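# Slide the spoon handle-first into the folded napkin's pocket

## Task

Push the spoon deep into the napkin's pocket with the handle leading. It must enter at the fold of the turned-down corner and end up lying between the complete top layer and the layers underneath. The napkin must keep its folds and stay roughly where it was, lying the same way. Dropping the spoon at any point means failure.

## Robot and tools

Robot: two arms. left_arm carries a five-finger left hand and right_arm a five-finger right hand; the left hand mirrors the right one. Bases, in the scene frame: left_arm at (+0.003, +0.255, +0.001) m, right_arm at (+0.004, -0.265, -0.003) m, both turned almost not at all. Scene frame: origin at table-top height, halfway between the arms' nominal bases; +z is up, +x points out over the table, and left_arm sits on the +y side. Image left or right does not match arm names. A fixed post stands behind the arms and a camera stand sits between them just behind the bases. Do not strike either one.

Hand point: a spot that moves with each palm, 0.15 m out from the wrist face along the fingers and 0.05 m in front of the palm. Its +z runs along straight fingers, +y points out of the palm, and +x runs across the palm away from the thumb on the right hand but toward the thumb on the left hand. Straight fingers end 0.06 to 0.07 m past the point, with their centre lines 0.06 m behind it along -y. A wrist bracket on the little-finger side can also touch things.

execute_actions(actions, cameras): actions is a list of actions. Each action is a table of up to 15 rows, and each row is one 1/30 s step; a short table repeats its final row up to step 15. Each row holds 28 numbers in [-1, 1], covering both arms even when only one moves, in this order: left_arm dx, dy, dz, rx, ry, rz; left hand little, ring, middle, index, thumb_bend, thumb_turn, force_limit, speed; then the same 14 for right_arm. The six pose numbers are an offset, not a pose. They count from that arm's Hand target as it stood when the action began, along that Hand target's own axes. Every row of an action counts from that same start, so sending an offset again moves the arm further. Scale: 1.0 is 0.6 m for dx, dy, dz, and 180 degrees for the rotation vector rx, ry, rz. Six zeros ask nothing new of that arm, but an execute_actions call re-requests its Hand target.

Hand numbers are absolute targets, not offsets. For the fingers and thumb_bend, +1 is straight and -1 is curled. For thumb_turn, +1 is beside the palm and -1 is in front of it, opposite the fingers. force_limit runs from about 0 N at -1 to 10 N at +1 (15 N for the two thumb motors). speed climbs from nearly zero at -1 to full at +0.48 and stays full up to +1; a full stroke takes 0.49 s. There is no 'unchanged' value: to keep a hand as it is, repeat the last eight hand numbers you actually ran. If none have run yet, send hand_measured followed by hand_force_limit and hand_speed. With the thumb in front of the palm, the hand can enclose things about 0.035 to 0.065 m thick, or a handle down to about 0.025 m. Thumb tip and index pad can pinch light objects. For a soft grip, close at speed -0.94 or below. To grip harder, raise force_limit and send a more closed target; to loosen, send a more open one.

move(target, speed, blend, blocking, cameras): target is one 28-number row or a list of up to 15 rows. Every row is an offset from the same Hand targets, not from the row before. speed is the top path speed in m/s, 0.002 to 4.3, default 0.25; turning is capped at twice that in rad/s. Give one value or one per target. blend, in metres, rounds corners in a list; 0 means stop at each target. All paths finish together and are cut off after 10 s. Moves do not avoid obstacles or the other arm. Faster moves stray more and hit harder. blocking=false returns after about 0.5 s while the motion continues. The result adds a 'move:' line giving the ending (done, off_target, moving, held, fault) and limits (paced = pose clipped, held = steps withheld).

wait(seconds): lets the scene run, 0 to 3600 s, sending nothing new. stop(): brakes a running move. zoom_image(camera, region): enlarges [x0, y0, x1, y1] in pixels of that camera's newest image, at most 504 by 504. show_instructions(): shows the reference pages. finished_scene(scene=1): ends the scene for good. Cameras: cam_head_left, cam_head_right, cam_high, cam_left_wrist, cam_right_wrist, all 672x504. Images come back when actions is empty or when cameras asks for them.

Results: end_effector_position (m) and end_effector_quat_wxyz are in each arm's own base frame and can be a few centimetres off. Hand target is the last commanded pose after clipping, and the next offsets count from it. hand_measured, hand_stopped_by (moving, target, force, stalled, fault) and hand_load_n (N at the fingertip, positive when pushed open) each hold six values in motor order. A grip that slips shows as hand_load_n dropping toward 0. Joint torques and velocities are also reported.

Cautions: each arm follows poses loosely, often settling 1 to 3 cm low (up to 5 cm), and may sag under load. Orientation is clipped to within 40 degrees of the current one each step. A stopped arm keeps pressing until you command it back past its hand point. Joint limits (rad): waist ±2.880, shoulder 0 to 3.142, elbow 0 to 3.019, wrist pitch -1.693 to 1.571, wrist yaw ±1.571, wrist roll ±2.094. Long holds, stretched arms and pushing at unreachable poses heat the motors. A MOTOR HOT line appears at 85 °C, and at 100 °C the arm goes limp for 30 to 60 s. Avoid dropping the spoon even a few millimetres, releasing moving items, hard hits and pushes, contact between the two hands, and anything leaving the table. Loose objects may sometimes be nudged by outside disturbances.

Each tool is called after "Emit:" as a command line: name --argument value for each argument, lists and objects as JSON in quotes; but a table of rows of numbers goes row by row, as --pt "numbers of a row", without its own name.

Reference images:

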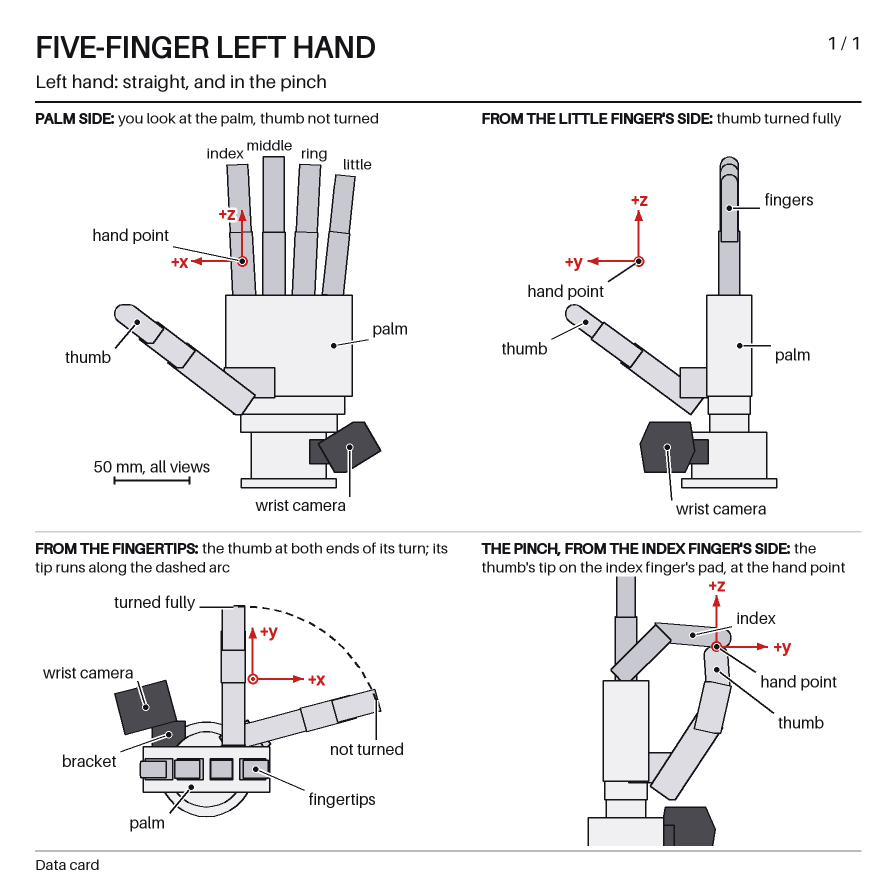

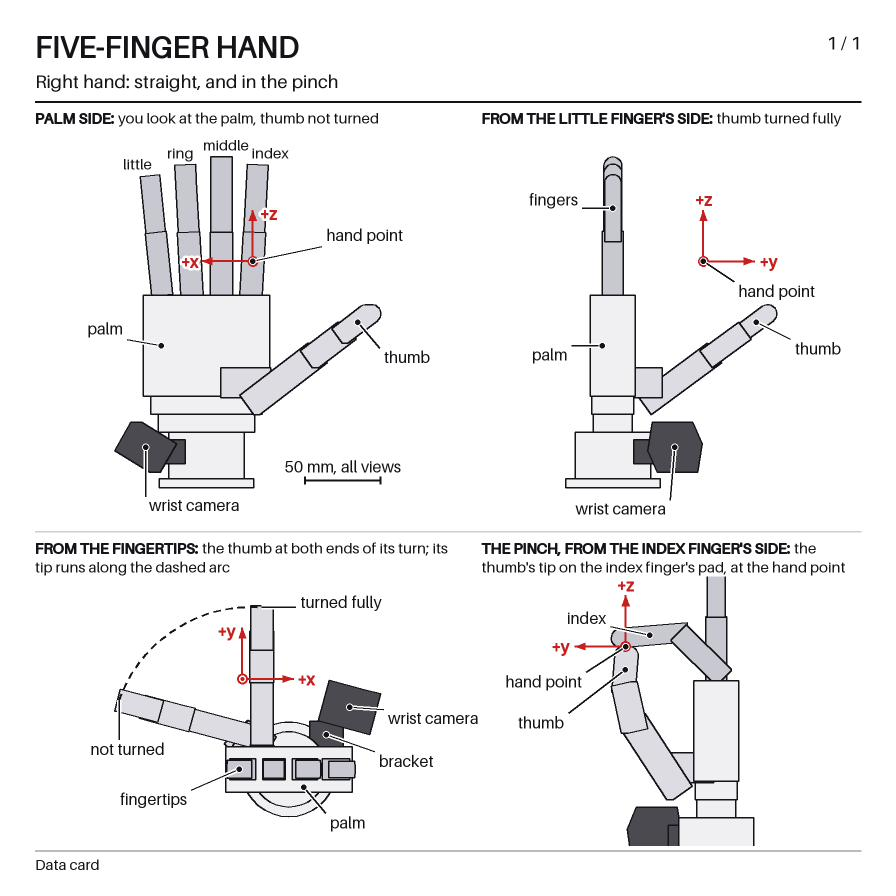

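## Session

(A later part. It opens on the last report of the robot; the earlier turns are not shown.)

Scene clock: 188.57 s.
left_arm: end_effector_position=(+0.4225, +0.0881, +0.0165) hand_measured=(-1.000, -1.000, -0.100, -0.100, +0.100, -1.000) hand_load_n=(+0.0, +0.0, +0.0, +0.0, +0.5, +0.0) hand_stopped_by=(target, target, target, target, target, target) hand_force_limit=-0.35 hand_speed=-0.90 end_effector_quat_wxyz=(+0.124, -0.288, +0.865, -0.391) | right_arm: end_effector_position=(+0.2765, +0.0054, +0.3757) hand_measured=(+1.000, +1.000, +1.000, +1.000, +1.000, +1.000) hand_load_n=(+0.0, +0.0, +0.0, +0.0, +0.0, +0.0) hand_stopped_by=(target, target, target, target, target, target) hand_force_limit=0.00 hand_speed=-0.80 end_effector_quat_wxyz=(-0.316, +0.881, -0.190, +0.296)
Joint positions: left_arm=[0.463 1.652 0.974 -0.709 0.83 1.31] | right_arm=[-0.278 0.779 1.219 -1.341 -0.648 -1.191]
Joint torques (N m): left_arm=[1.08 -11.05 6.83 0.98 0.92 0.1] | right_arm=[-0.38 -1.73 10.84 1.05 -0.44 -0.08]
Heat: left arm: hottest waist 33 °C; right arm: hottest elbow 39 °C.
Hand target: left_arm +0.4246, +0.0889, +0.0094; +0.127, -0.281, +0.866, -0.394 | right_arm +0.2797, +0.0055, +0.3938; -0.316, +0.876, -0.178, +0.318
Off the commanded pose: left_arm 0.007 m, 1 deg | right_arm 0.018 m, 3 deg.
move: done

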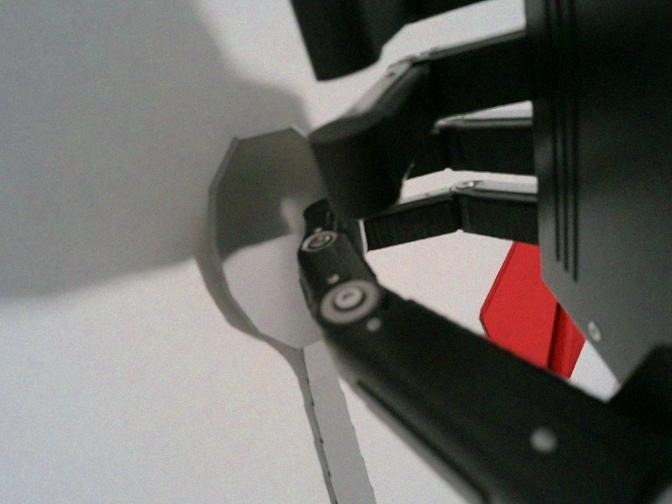

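Emit:
move --target '[0,0,0,0,0,0,-1,-1,-0.24,-0.24,0.1,-1,-0.3,-0.9,0,0,0,0,0,0,1,1,1,1,1,1,0,-0.8]' --speed 0.05 --cameras '["cam_left_wrist"]'

Emit:
zoom_image --camera "cam_left_wrist" --region '[60, 100, 400, 400]'

Scene clock: 190.27 s.
left_arm: end_effector_position=(+0.4213, +0.0871, +0.0142) hand_measured=(-1.000, -1.000, -0.200, -0.218, +0.100, -1.000) hand_load_n=(+0.5, +0.0, +3.5, +5.0, +0.0, +0.5) hand_stopped_by=(target, target, force, force, target, target) hand_force_limit=-0.30 hand_speed=-0.90 end_effector_quat_wxyz=(+0.123, -0.285, +0.867, -0.391) | right_arm: end_effector_position=(+0.2765, +0.0054, +0.3757) hand_measured=(+1.000, +1.000, +1.000, +1.000, +1.000, +1.000) hand_load_n=(+0.0, +0.5, +0.0, +0.0, +0.0, +0.0) hand_stopped_by=(target, target, target, target, target, target) hand_force_limit=0.00 hand_speed=-0.80 end_effector_quat_wxyz=(-0.316, +0.881, -0.190, +0.296)
Joint positions: left_arm=[0.461 1.655 0.971 -0.709 0.83 1.319] | right_arm=[-0.278 0.779 1.219 -1.341 -0.648 -1.191]
Joint torques (N m): left_arm=[1.03 -11.16 7.02 0.94 0.93 0.09] | right_arm=[-0.38 -1.79 10.78 1.02 -0.43 -0.07]
Heat: left arm: hottest elbow 33 °C; right arm: hottest elbow 39 °C.
Hand target: left_arm +0.4246, +0.0889, +0.0094; +0.127, -0.281, +0.866, -0.394 | right_arm +0.2797, +0.0055, +0.3938; -0.316, +0.876, -0.178, +0.318
Off the commanded pose: left_arm 0.006 m, 1 deg | right_arm 0.018 m, 3 deg.
move: done

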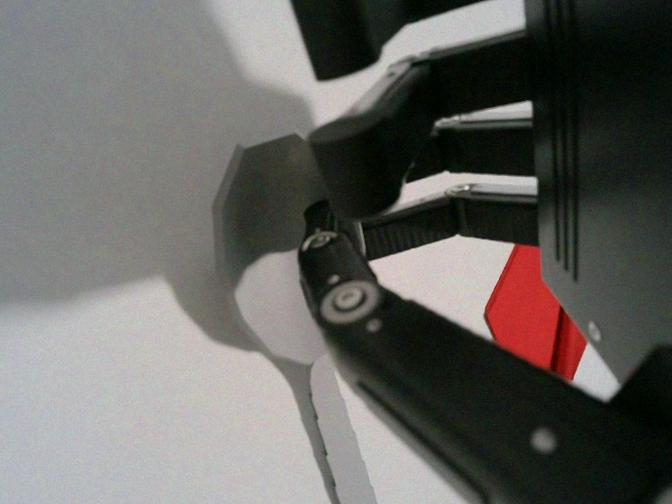

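Scaled by 1.482 from the camera's image (finer frame: 960x720).

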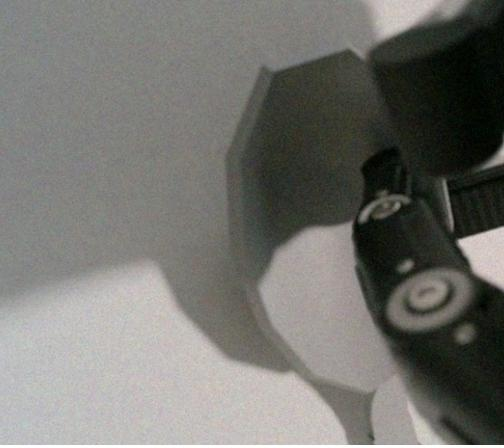

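Emit:
move --target '[0,0,0,0,0,0,-1,-1,-0.24,-0.24,0.0,-1,-0.2,-0.92,0,0,0,0,0,0,1,1,1,1,1,1,0,-0.8]' --speed 0.05 --cameras '[]'

Scene clock: 191.43 s.
left_arm: end_effector_position=(+0.4213, +0.0871, +0.0142) hand_measured=(-1.000, -1.000, -0.200, -0.218, +0.064, -1.000) hand_load_n=(+0.0, +0.0, +3.5, +6.0, +6.0, +0.5) hand_stopped_by=(target, target, force, force, force, target) hand_force_limit=-0.20 hand_speed=-0.92 end_effector_quat_wxyz=(+0.123, -0.285, +0.867, -0.391) | right_arm: end_effector_position=(+0.2765, +0.0054, +0.3757) hand_measured=(+1.000, +1.000, +1.000, +1.000, +1.000, +1.000) hand_load_n=(+0.0, +0.0, +0.0, +0.0, +0.0, +0.0) hand_stopped_by=(target, target, target, target, target, target) hand_force_limit=0.00 hand_speed=-0.80 end_effector_quat_wxyz=(-0.316, +0.881, -0.190, +0.296)
Joint positions: left_arm=[0.461 1.655 0.971 -0.709 0.83 1.319] | right_arm=[-0.278 0.779 1.219 -1.341 -0.648 -1.191]
Joint torques (N m): left_arm=[1.2 -11.16 7.01 0.95 0.93 0.09] | right_arm=[-0.44 -1.67 10.77 1.02 -0.42 -0.07]
Heat: left arm: hottest elbow 33 °C; right arm: hottest elbow 39 °C.
Hand target: left_arm +0.4246, +0.0889, +0.0094; +0.127, -0.281, +0.866, -0.394 | right_arm +0.2797, +0.0055, +0.3938; -0.316, +0.876, -0.178, +0.318
Off the commanded pose: left_arm 0.006 m, 1 deg | right_arm 0.018 m, 3 deg.
move: done

Emit:
move --target '[-0.0165,-0.0605,-0.0448,0,0,0,-1,-1,-0.24,-0.24,0.0,-1,-0.2,-0.92,0,0,0,0,0,0,1,1,1,1,1,1,0,-0.8]' --speed 0.04 --cameras '["cam_left_wrist"]'

Emit:
zoom_image --camera "cam_left_wrist" --region '[60, 100, 400, 400]'

Scene clock: 193.67 s.
left_arm: end_effector_position=(+0.4144, +0.0851, +0.0323) hand_measured=(-1.000, -1.000, -0.200, -0.218, +0.064, -1.000) hand_load_n=(+0.0, +0.0, +3.5, +6.0, +6.0, +0.5) hand_stopped_by=(target, target, force, force, force, target) hand_force_limit=-0.20 hand_speed=-0.92 end_effector_quat_wxyz=(+0.102, -0.295, +0.865, -0.394) | right_arm: end_effector_position=(+0.2765, +0.0054, +0.3757) hand_measured=(+1.000, +1.000, +1.000, +1.000, +1.000, +1.000) hand_load_n=(+0.0, +0.0, -0.5, -0.5, +0.0, +0.0) hand_stopped_by=(target, target, target, target, target, target) hand_force_limit=0.00 hand_speed=-0.80 end_effector_quat_wxyz=(-0.316, +0.881, -0.190, +0.296)
Joint positions: left_arm=[0.465 1.634 1.002 -0.809 0.83 1.321] | right_arm=[-0.278 0.779 1.219 -1.341 -0.648 -1.191]
Joint torques (N m): left_arm=[0.73 -14.27 11.3 -0.1 0.89 0.03] | right_arm=[-0.32 -1.67 10.77 1.05 -0.42 -0.08]
Heat: left arm: hottest elbow 33 °C; right arm: hottest elbow 39 °C.
Hand target: left_arm +0.4347, +0.0918, +0.0544; +0.127, -0.281, +0.866, -0.394 | right_arm +0.2797, +0.0055, +0.3938; -0.316, +0.876, -0.178, +0.318
Off the commanded pose: left_arm 0.031 m, 3 deg | right_arm 0.018 m, 3 deg.
move: off_target (left_arm)

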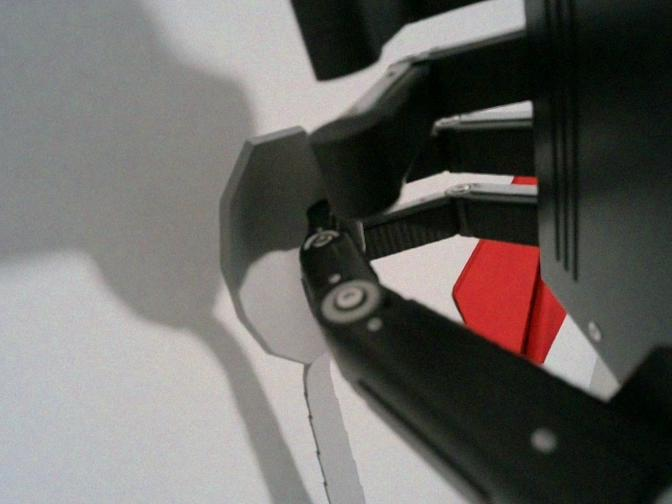

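Scaled by 1.482 from the camera's image (finer frame: 960x720).

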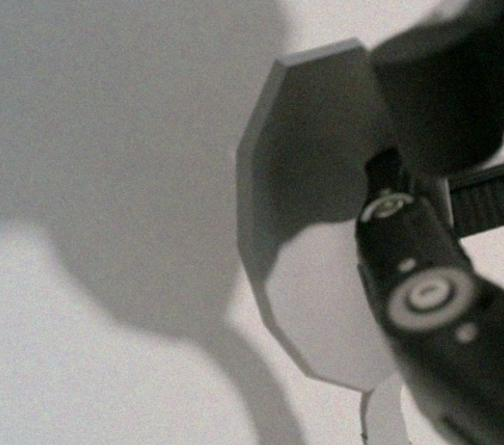

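Emit:
move --pt "0 -0.0629 -0.0547 0 0 0 -1 -1 -0.24 -0.24 0.0 -1 -0.2 -0.92 0 0 0 0 0 0 1 1 1 1 1 1 0 -0.8" --pt "0.1046 -0.1968 0.0471 0 -0.2264 -0.1968 -1 -1 -0.24 -0.24 0.0 -1 -0.2 -0.92 0 0 0 0 0 0 1 1 1 1 1 1 0 -0.8" --speed 0.1 --blend 0.02 --cameras '["all"]'

Scene clock: 200.83 s.
left_arm: end_effector_position=(+0.4341, -0.0223, +0.1100) hand_measured=(-1.000, -1.000, -0.200, -0.218, +0.064, -1.000) hand_load_n=(+0.0, +0.0, +3.5, +6.5, +6.0, +0.5) hand_stopped_by=(target, target, force, force, force, target) hand_force_limit=-0.20 hand_speed=-0.92 end_effector_quat_wxyz=(-0.280, +0.644, -0.658, +0.272) | right_arm: end_effector_position=(+0.2765, +0.0054, +0.3757) hand_measured=(+1.000, +1.000, +1.000, +1.000, +1.000, +1.000) hand_load_n=(+0.0, +0.0, +0.0, +0.0, +0.0, +0.0) hand_stopped_by=(target, target, target, target, target, target) hand_force_limit=0.00 hand_speed=-0.80 end_effector_quat_wxyz=(-0.316, +0.881, -0.190, +0.296)
Joint positions: left_arm=[0.021 1.178 0.729 -0.32 0.012 0.037] | right_arm=[-0.278 0.779 1.219 -1.341 -0.648 -1.191]
Joint torques (N m): left_arm=[0.26 -8.82 9.36 2.21 -0.19 -0.18] | right_arm=[-0.5 -1.67 10.82 1.03 -0.43 -0.07]
Heat: left arm: hottest elbow 33 °C; right arm: hottest elbow 39 °C.
Hand target: left_arm +0.4421, -0.0251, +0.1249; -0.293, +0.643, -0.644, +0.292 | right_arm +0.2797, +0.0055, +0.3938; -0.316, +0.876, -0.178, +0.318
Off the commanded pose: left_arm 0.017 m, 3 deg | right_arm 0.018 m, 3 deg.
move: off_target (left_arm)

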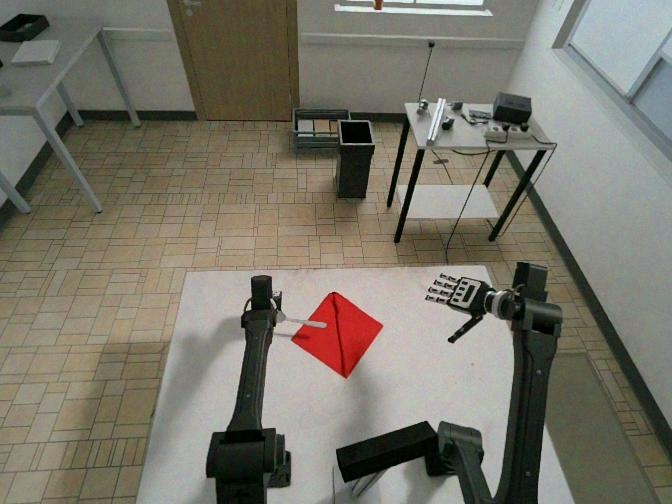

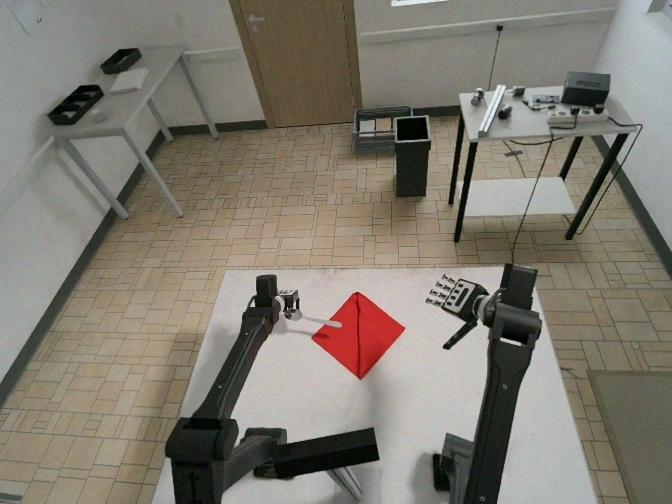

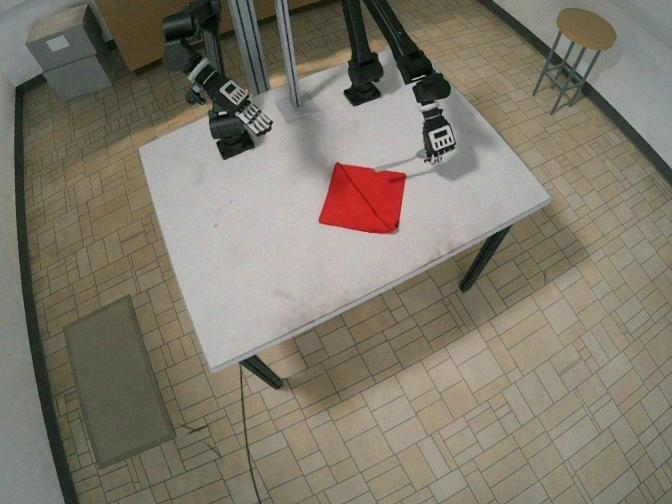

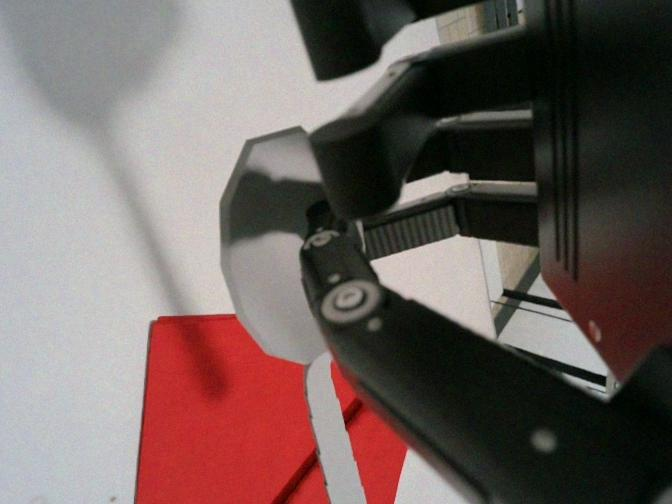

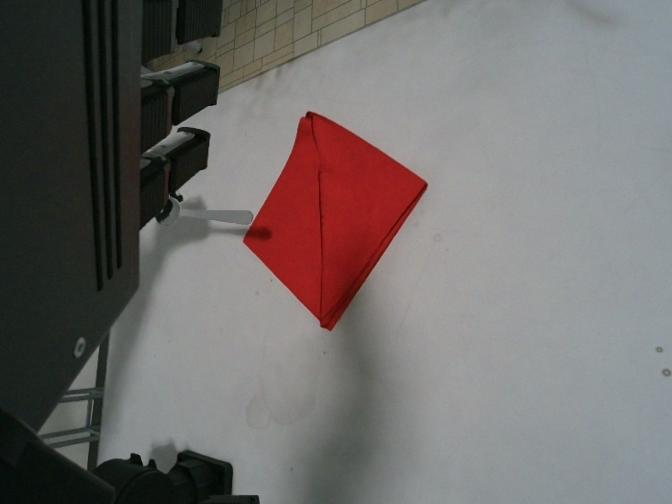

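Emit:
zoom_image --camera "cam_right_wrist" --region '[140, 90, 450, 340]'

Emit:
zoom_image --camera "cam_left_wrist" --region '[130, 300, 430, 504]'

Scaled by 1.626 from the camera's image (finer frame: 960x720).

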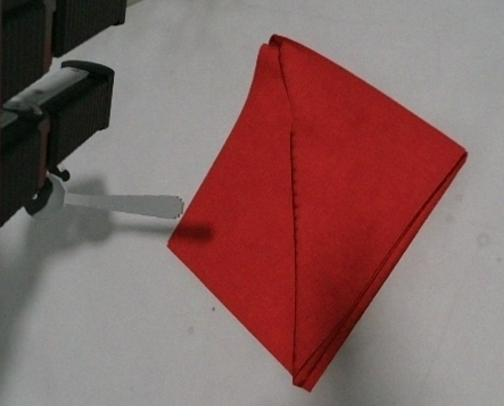

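Scaled by 1.680 from the camera's image (finer frame: 960x720).

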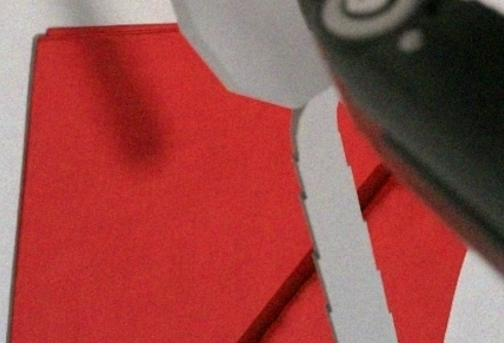

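Emit:
move --target '[0,0,0,0,0,0,-1,-1,-0.24,-0.24,0.0,-1,-0.2,-0.92,-0.187,0.0625,0.2652,0,0,0,1,1,1,1,1,1,0,-0.8]' --speed 0.15 --cameras '["cam_right_wrist","cam_left_wrist"]'

Emit:
zoom_image --camera "cam_right_wrist" --region '[140, 60, 500, 360]'

Scene clock: 205.73 s.
left_arm: end_effector_position=(+0.4342, -0.0223, +0.1100) hand_measured=(-1.000, -1.000, -0.200, -0.218, +0.064, -1.000) hand_load_n=(+0.0, +0.5, +3.5, +6.5, +5.5, +0.5) hand_stopped_by=(target, target, force, force, force, target) hand_force_limit=-0.20 hand_speed=-0.92 end_effector_quat_wxyz=(-0.280, +0.645, -0.657, +0.272) | right_arm: end_effector_position=(+0.2928, +0.1011, +0.2125) hand_measured=(+1.000, +1.000, +1.000, +1.000, +1.000, +1.000) hand_load_n=(+0.0, +0.0, +0.0, +0.0, +0.0, +0.0) hand_stopped_by=(target, target, target, target, target, target) hand_force_limit=0.00 hand_speed=-0.80 end_effector_quat_wxyz=(-0.306, +0.884, -0.183, +0.302)
Joint positions: left_arm=[0.021 1.178 0.729 -0.32 0.012 0.035] | right_arm=[0.234 0.668 0.713 -0.759 -0.272 -0.804]
Joint torques (N m): left_arm=[0.38 -8.76 9.36 2.24 -0.18 -0.16] | right_arm=[0.5 -1.49 9.78 2.07 -0.07 0.04]
Heat: left arm: hottest elbow 33 °C; right arm: hottest elbow 39 °C.
Hand target: left_arm +0.4421, -0.0251, +0.1249; -0.293, +0.643, -0.644, +0.292 | right_arm +0.2998, +0.1055, +0.2237; -0.316, +0.876, -0.178, +0.318
Off the commanded pose: left_arm 0.017 m, 3 deg | right_arm 0.014 m, 2 deg.
move: off_target (right_arm)
Images, in order (width x height): cam_left_wrist 672x504, cam_right_wrist 672x504.

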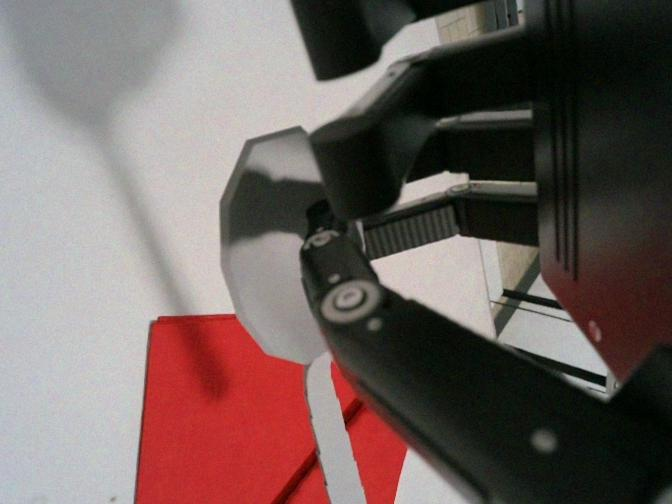

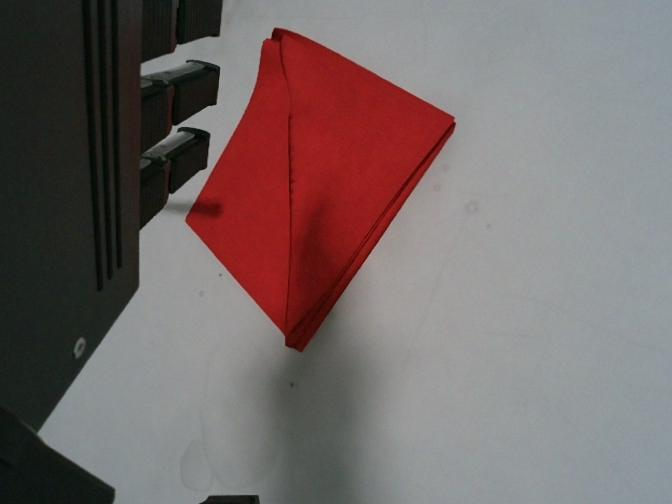

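Scaled by 1.400 from the camera's image (finer frame: 960x720).

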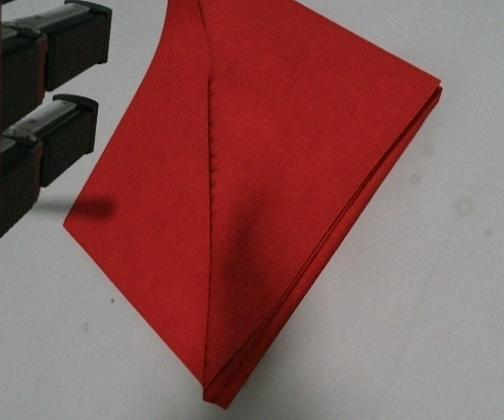

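Emit:
move --target '[0.0333,0.0755,0.0656,0,0,0,-1,-1,-0.24,-0.24,0.0,-1,-0.2,-0.92,0,0,0,0,0,0,1,1,1,1,1,1,0,-0.8]' --speed 0.1 --cameras '["cam_right_wrist","cam_left_wrist"]'

Emit:
zoom_image --camera "cam_right_wrist" --region '[140, 60, 500, 360]'

Scene clock: 207.83 s.
left_arm: end_effector_position=(+0.4330, -0.0413, +0.0587) hand_measured=(-1.000, -1.000, -0.200, -0.218, +0.064, -1.000) hand_load_n=(+0.0, +0.0, +3.5, +6.0, +5.5, +0.5) hand_stopped_by=(target, target, force, force, force, target) hand_force_limit=-0.20 hand_speed=-0.92 end_effector_quat_wxyz=(-0.287, +0.642, -0.655, +0.278) | right_arm: end_effector_position=(+0.2928, +0.1011, +0.2125) hand_measured=(+1.000, +1.000, +1.000, +1.000, +1.000, +1.000) hand_load_n=(+0.0, +0.0, -0.5, +0.0, +0.0, +0.0) hand_stopped_by=(target, target, target, target, target, target) hand_force_limit=0.00 hand_speed=-0.80 end_effector_quat_wxyz=(-0.306, +0.884, -0.183, +0.302)
Joint positions: left_arm=[-0.037 1.258 0.626 -0.117 -0.032 -0.003] | right_arm=[0.234 0.668 0.713 -0.759 -0.272 -0.804]
Joint torques (N m): left_arm=[0.21 -6.77 8.76 2.25 -0.2 -0.16] | right_arm=[0.44 -1.61 9.77 2.02 -0.06 0.05]
Heat: left arm: hottest elbow 33 °C; right arm: hottest elbow 39 °C.
Hand target: left_arm +0.4420, -0.0450, +0.0649; -0.293, +0.643, -0.644, +0.292 | right_arm +0.2998, +0.1055, +0.2237; -0.316, +0.876, -0.178, +0.318
Off the commanded pose: left_arm 0.012 m, 2 deg | right_arm 0.014 m, 2 deg.
move: off_target (left_arm)
Images, in order (width x height): cam_left_wrist 672x504, cam_right_wrist 672x504.

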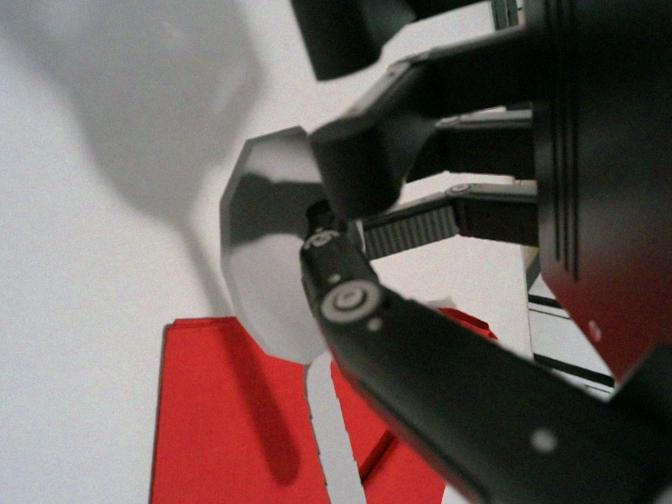

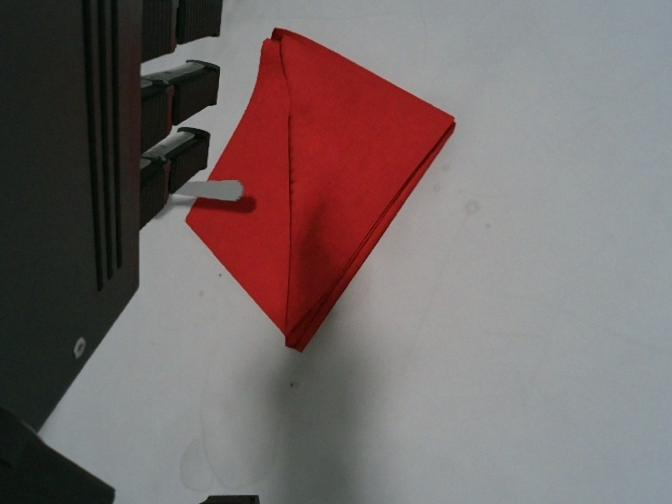

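Scaled by 1.400 from the camera's image (finer frame: 960x720).

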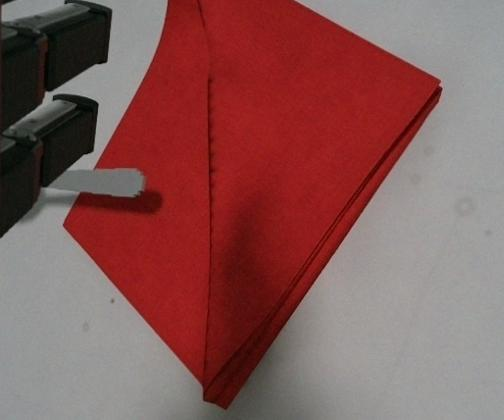

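Emit:
move --target '[0,0.0453,0.0394,0,0.0292,-0.0335,-1,-1,-0.24,-0.24,0.0,-1,-0.2,-0.92,0,0,0,0,0,0,1,1,1,1,1,1,0,-0.8]' --speed 0.07 --cameras '["cam_right_wrist","cam_left_wrist"]'

Emit:
zoom_image --camera "cam_right_wrist" --region '[140, 60, 500, 360]'

Scene clock: 211.93 s.
left_arm: end_effector_position=(+0.4341, -0.0427, +0.0239) hand_measured=(-1.000, -1.000, -0.200, -0.218, +0.064, -1.000) hand_load_n=(+0.0, +0.0, +4.0, +6.5, +5.5, +0.5) hand_stopped_by=(target, target, force, force, force, target) hand_force_limit=-0.20 hand_speed=-0.92 end_effector_quat_wxyz=(-0.245, +0.660, -0.633, +0.321) | right_arm: end_effector_position=(+0.2928, +0.1011, +0.2125) hand_measured=(+1.000, +1.000, +1.000, +1.000, +1.000, +1.000) hand_load_n=(-0.5, +0.0, +0.0, +0.0, +0.0, +0.0) hand_stopped_by=(target, target, target, target, target, target) hand_force_limit=0.00 hand_speed=-0.80 end_effector_quat_wxyz=(-0.306, +0.884, -0.183, +0.302)
Joint positions: left_arm=[0.027 1.356 0.572 0.041 0.103 -0.06] | right_arm=[0.234 0.668 0.713 -0.759 -0.272 -0.804]
Joint torques (N m): left_arm=[1.49 -7.36 7.75 2.33 0.35 -0.2] | right_arm=[0.44 -1.44 9.78 2.04 -0.07 0.05]
Heat: left arm: hottest elbow 33 °C; right arm: hottest elbow 39 °C.
Hand target: left_arm +0.4419, -0.0450, +0.0288; -0.247, +0.662, -0.622, +0.337 | right_arm +0.2998, +0.1055, +0.2237; -0.316, +0.876, -0.178, +0.318
Off the commanded pose: left_arm 0.010 m, 2 deg | right_arm 0.014 m, 2 deg.
move: done
Images, in order (width x height): cam_left_wrist 672x504, cam_right_wrist 672x504.

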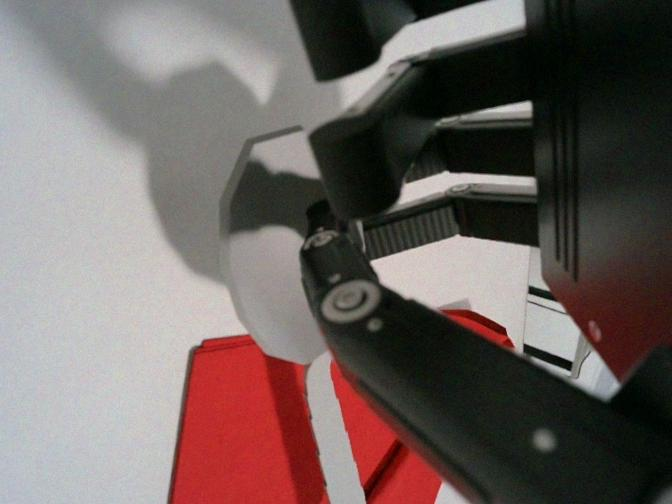

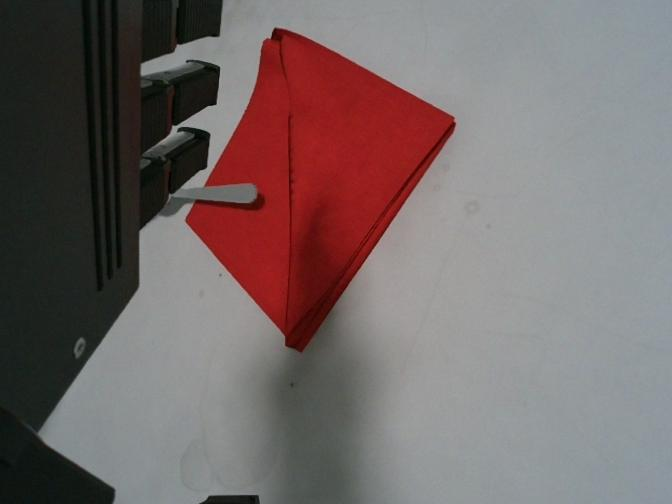

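Scaled by 1.400 from the camera's image (finer frame: 960x720).

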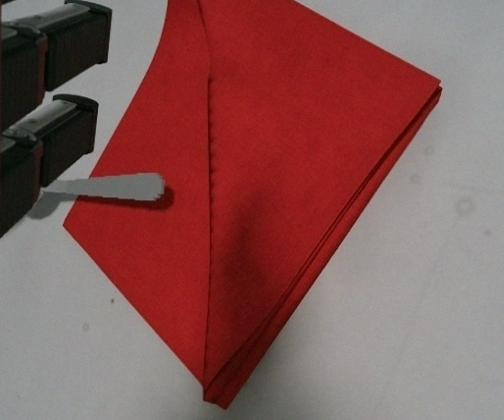

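Emit:
zoom_image --camera "cam_left_wrist" --region '[160, 330, 460, 504]'

Emit:
zoom_image --camera "cam_right_wrist" --region '[230, 120, 350, 260]'

Scaled by 1.680 from the camera's image (finer frame: 960x720).

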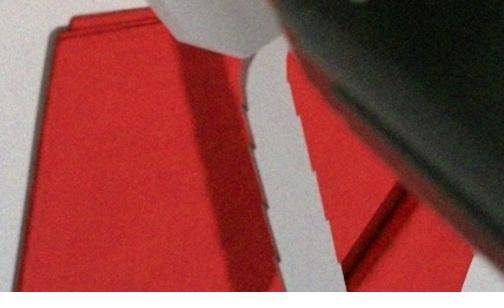

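Scaled by 3.600 from the camera's image (finer frame: 960x720).

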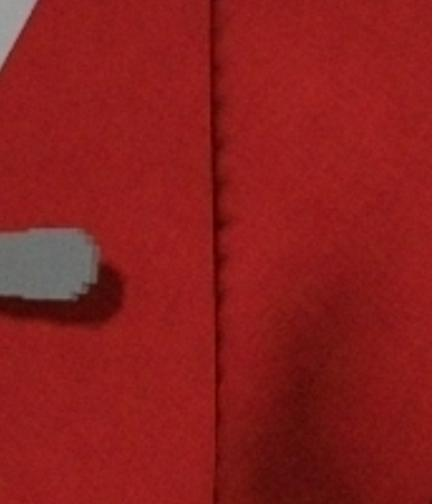

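Emit:
move --target '[0.0156,0.0067,0.0058,0,-0.0109,0.0126,-1,-1,-0.24,-0.24,0.0,-1,-0.2,-0.92,0,0,0,0,0,0,1,1,1,1,1,1,0,-0.8]' --speed 0.05 --cameras '["cam_right_wrist","cam_left_wrist"]'

Emit:
zoom_image --camera "cam_right_wrist" --region '[180, 110, 350, 260]'

Scene clock: 214.63 s.
left_arm: end_effector_position=(+0.4348, -0.0529, +0.0219) hand_measured=(-1.000, -1.000, -0.200, -0.218, +0.064, -1.000) hand_load_n=(+0.0, +0.5, +3.5, +6.0, +5.5, +0.5) hand_stopped_by=(target, target, force, force, force, target) hand_force_limit=-0.20 hand_speed=-0.92 end_effector_quat_wxyz=(-0.260, +0.654, -0.640, +0.309) | right_arm: end_effector_position=(+0.2928, +0.1011, +0.2125) hand_measured=(+1.000, +1.000, +1.000, +1.000, +1.000, +1.000) hand_load_n=(+0.0, +0.0, +0.0, +0.0, +0.0, +0.0) hand_stopped_by=(target, target, target, target, target, target) hand_force_limit=0.00 hand_speed=-0.80 end_effector_quat_wxyz=(-0.306, +0.884, -0.183, +0.302)
Joint positions: left_arm=[-0.025 1.358 0.572 0.045 0.037 -0.062] | right_arm=[0.234 0.668 0.713 -0.759 -0.272 -0.804]
Joint torques (N m): left_arm=[0.32 -7.12 7.58 2.3 -0.14 -0.15] | right_arm=[0.5 -1.38 9.77 2.07 -0.06 0.04]
Heat: left arm: hottest elbow 33 °C; right arm: hottest elbow 38 °C.
Hand target: left_arm +0.4419, -0.0550, +0.0249; -0.265, +0.656, -0.631, +0.320 | right_arm +0.2998, +0.1055, +0.2237; -0.316, +0.876, -0.178, +0.318
Off the commanded pose: left_arm 0.008 m, 2 deg | right_arm 0.014 m, 2 deg.
move: done
Images, in order (width x height): cam_left_wrist 672x504, cam_right_wrist 672x504.

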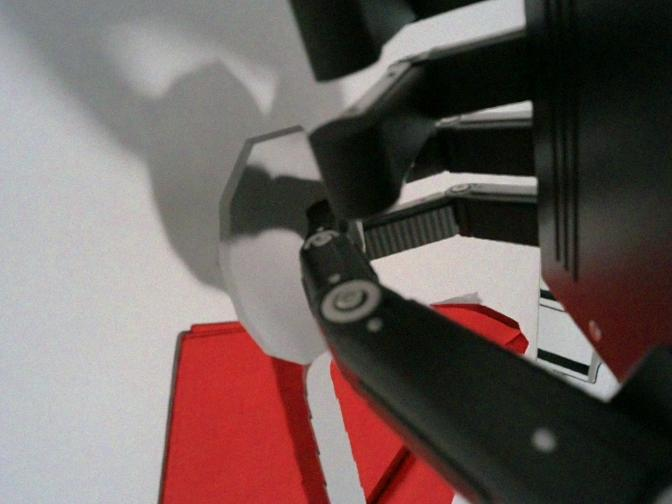

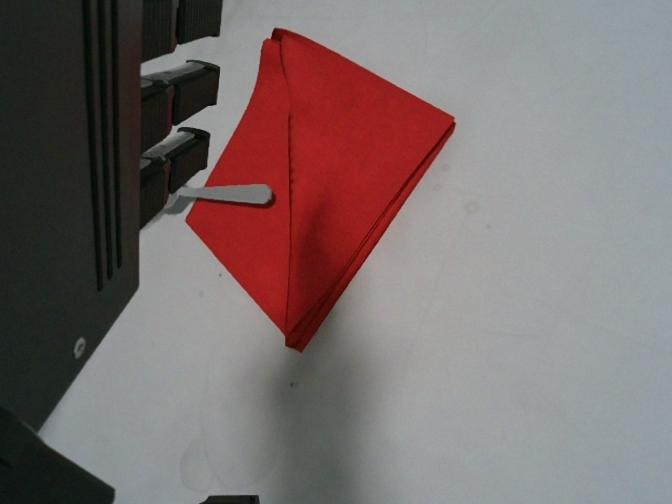

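Scaled by 2.965 from the camera's image (finer frame: 960x720).

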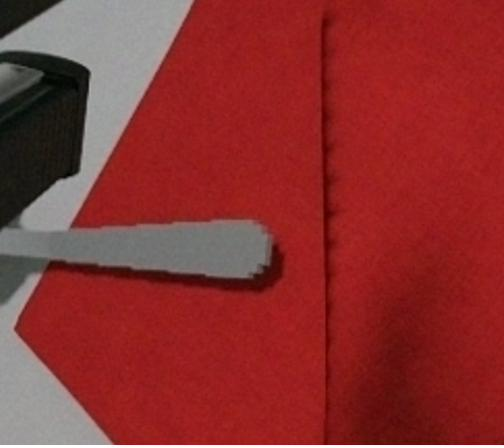

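Emit:
move --target '[0.0185,0.0096,0.0083,0,0,0,-1,-1,-0.24,-0.24,0.0,-1,-0.2,-0.92,0,0,0,0,0,0,1,1,1,1,1,1,0,-0.8]' --speed 0.04 --cameras '["cam_right_wrist"]'

Emit:
zoom_image --camera "cam_right_wrist" --region '[180, 110, 350, 260]'

Scene clock: 216.17 s.
left_arm: end_effector_position=(+0.4343, -0.0627, +0.0139) hand_measured=(-1.000, -1.000, -0.200, -0.218, +0.064, -1.000) hand_load_n=(+0.5, +0.0, +3.5, +6.0, +6.0, +0.5) hand_stopped_by=(target, target, force, force, force, target) hand_force_limit=-0.20 hand_speed=-0.92 end_effector_quat_wxyz=(-0.261, +0.654, -0.641, +0.307) | right_arm: end_effector_position=(+0.2928, +0.1011, +0.2125) hand_measured=(+1.000, +1.000, +1.000, +1.000, +1.000, +1.000) hand_load_n=(+0.0, +0.0, +0.0, +0.0, +0.0, +0.0) hand_stopped_by=(target, target, target, target, target, target) hand_force_limit=0.00 hand_speed=-0.80 end_effector_quat_wxyz=(-0.306, +0.884, -0.183, +0.302)
Joint positions: left_arm=[-0.057 1.379 0.565 0.073 0.009 -0.082] | right_arm=[0.234 0.668 0.713 -0.759 -0.272 -0.804]
Joint torques (N m): left_arm=[0.09 -7.3 7.56 2.41 -0.17 -0.17] | right_arm=[0.56 -1.44 9.74 1.99 -0.06 0.04]
Heat: left arm: hottest elbow 33 °C; right arm: hottest elbow 38 °C.
Hand target: left_arm +0.4419, -0.0667, +0.0182; -0.265, +0.656, -0.631, +0.320 | right_arm +0.2998, +0.1055, +0.2237; -0.316, +0.876, -0.178, +0.318
Off the commanded pose: left_arm 0.010 m, 2 deg | right_arm 0.014 m, 2 deg.
move: done

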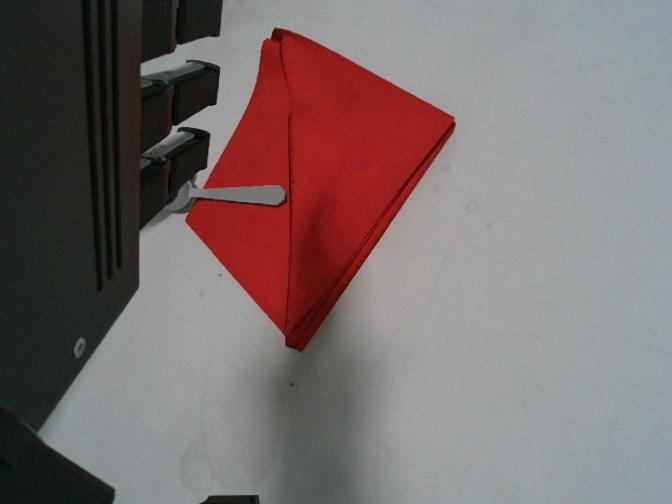

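Scaled by 2.965 from the camera's image (finer frame: 960x720).

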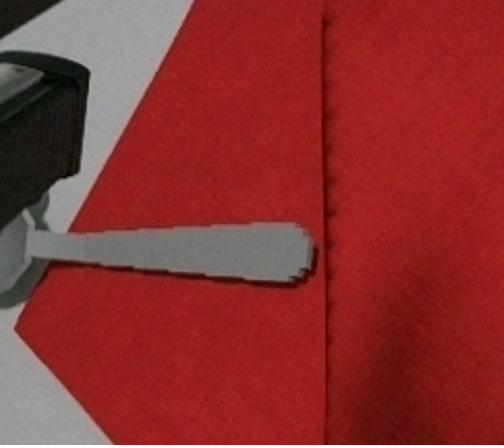

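Emit:
move --target '[0.0023,-0.0125,-0.0108,0,-0.0128,0.0147,-1,-1,-0.24,-0.24,0.0,-1,-0.2,-0.92,0,0,0,0,0,0,1,1,1,1,1,1,0,-0.8]' --speed 0.04 --cameras '["cam_right_wrist","cam_left_wrist"]'

Emit:
zoom_image --camera "cam_right_wrist" --region '[180, 110, 350, 260]'

Scene clock: 218.00 s.
left_arm: end_effector_position=(+0.4324, -0.0608, +0.0127) hand_measured=(-1.000, -1.000, -0.200, -0.218, +0.064, -1.000) hand_load_n=(+0.5, +0.0, +3.5, +6.0, +5.5, +0.5) hand_stopped_by=(target, target, force, force, force, target) hand_force_limit=-0.20 hand_speed=-0.92 end_effector_quat_wxyz=(-0.277, +0.656, -0.641, +0.287) | right_arm: end_effector_position=(+0.2928, +0.1011, +0.2125) hand_measured=(+1.000, +1.000, +1.000, +1.000, +1.000, +1.000) hand_load_n=(+0.0, +0.0, +0.0, +0.0, -0.5, +0.0) hand_stopped_by=(target, target, target, target, target, target) hand_force_limit=0.00 hand_speed=-0.80 end_effector_quat_wxyz=(-0.306, +0.884, -0.183, +0.302)
Joint positions: left_arm=[-0.082 1.373 0.565 0.058 -0.055 -0.082] | right_arm=[0.234 0.668 0.713 -0.759 -0.272 -0.804]
Joint torques (N m): left_arm=[0.21 -9.76 9.05 0.87 -0.22 0.04] | right_arm=[0.38 -1.44 9.76 2.04 -0.07 0.05]
Heat: left arm: hottest elbow 33 °C; right arm: hottest elbow 38 °C.
Hand target: left_arm +0.4419, -0.0672, +0.0282; -0.284, +0.647, -0.640, +0.301 | right_arm +0.2998, +0.1055, +0.2237; -0.316, +0.876, -0.178, +0.318
Off the commanded pose: left_arm 0.019 m, 2 deg | right_arm 0.014 m, 2 deg.
move: off_target (left_arm)
Images, in order (width x height): cam_left_wrist 672x504, cam_right_wrist 672x504.

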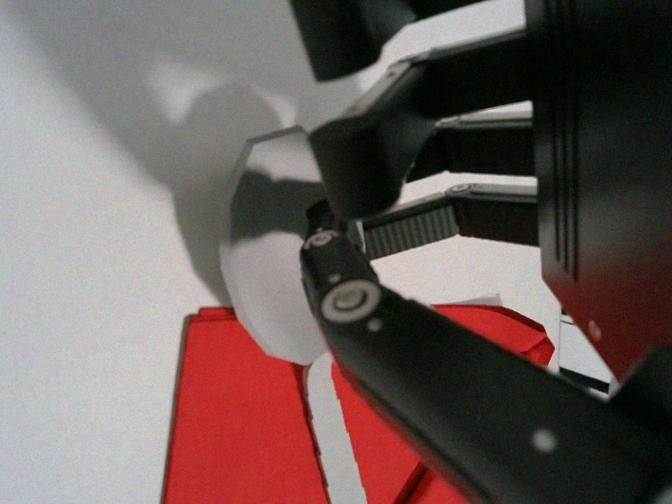

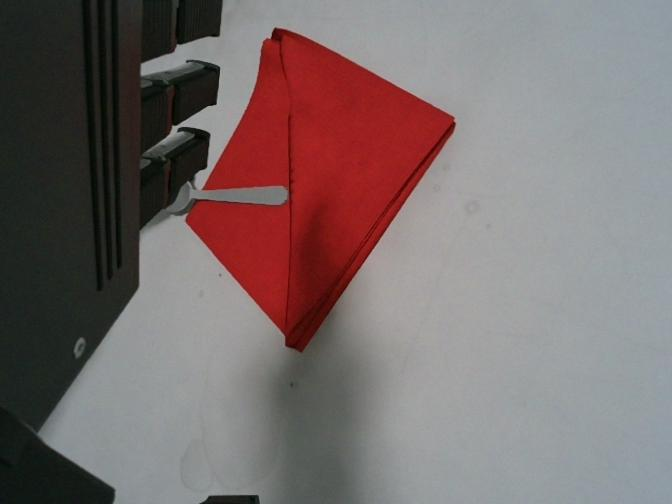

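Scaled by 2.965 from the camera's image (finer frame: 960x720).

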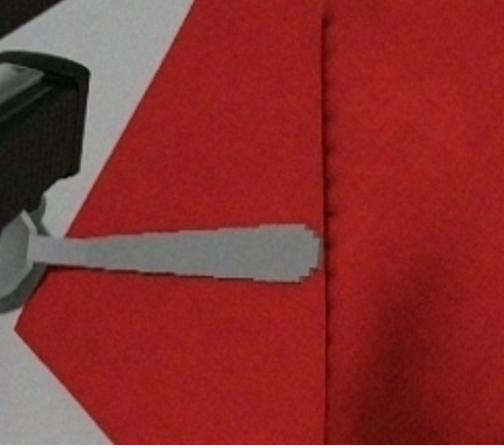

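Emit:
move --target '[0.0023,-0.0125,-0.0108,0,0,0,-1,-1,-0.24,-0.24,0.0,-1,-0.2,-0.92,0,0,0,0,0,0,1,1,1,1,1,1,0,-0.8]' --speed 0.04 --cameras '["cam_right_wrist"]'

Emit:
zoom_image --camera "cam_right_wrist" --region '[180, 110, 350, 260]'

Scene clock: 219.40 s.
left_arm: end_effector_position=(+0.4261, -0.0610, +0.0165) hand_measured=(-1.000, -1.000, -0.200, -0.218, +0.064, -1.000) hand_load_n=(+0.0, +0.0, +3.5, +6.0, +6.0, +0.5) hand_stopped_by=(target, target, force, force, force, target) hand_force_limit=-0.20 hand_speed=-0.92 end_effector_quat_wxyz=(-0.273, +0.657, -0.643, +0.281) | right_arm: end_effector_position=(+0.2928, +0.1011, +0.2125) hand_measured=(+1.000, +1.000, +1.000, +1.000, +1.000, +1.000) hand_load_n=(+0.0, +0.0, +0.5, +0.0, +0.0, +0.0) hand_stopped_by=(target, target, target, target, target, target) hand_force_limit=0.00 hand_speed=-0.80 end_effector_quat_wxyz=(-0.306, +0.884, -0.183, +0.302)
Joint positions: left_arm=[-0.085 1.349 0.565 0.018 -0.058 -0.082] | right_arm=[0.234 0.668 0.713 -0.759 -0.272 -0.804]
Joint torques (N m): left_arm=[0.15 -9.35 10.28 0.9 -0.23 0.03] | right_arm=[0.44 -1.49 9.81 2.02 -0.07 0.05]
Heat: left arm: hottest elbow 33 °C; right arm: hottest elbow 38 °C.
Hand target: left_arm +0.4420, -0.0684, +0.0382; -0.284, +0.647, -0.640, +0.301 | right_arm +0.2998, +0.1055, +0.2237; -0.316, +0.876, -0.178, +0.318
Off the commanded pose: left_arm 0.028 m, 3 deg | right_arm 0.014 m, 2 deg.
move: off_target (left_arm)

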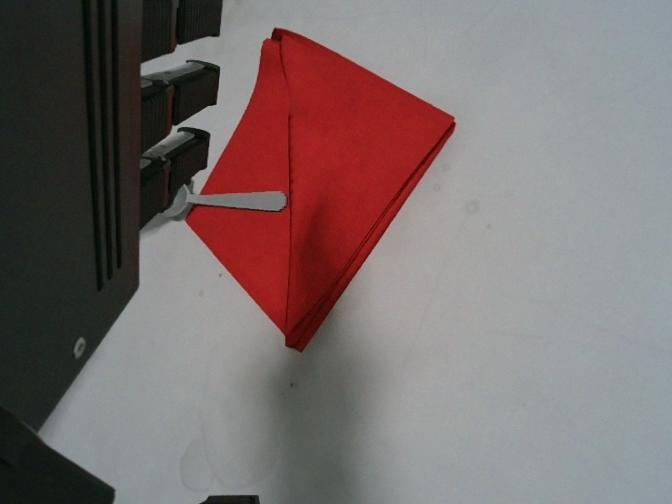

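Scaled by 2.965 from the camera's image (finer frame: 960x720).

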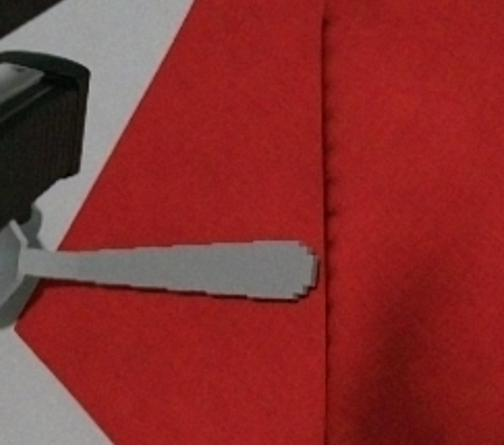

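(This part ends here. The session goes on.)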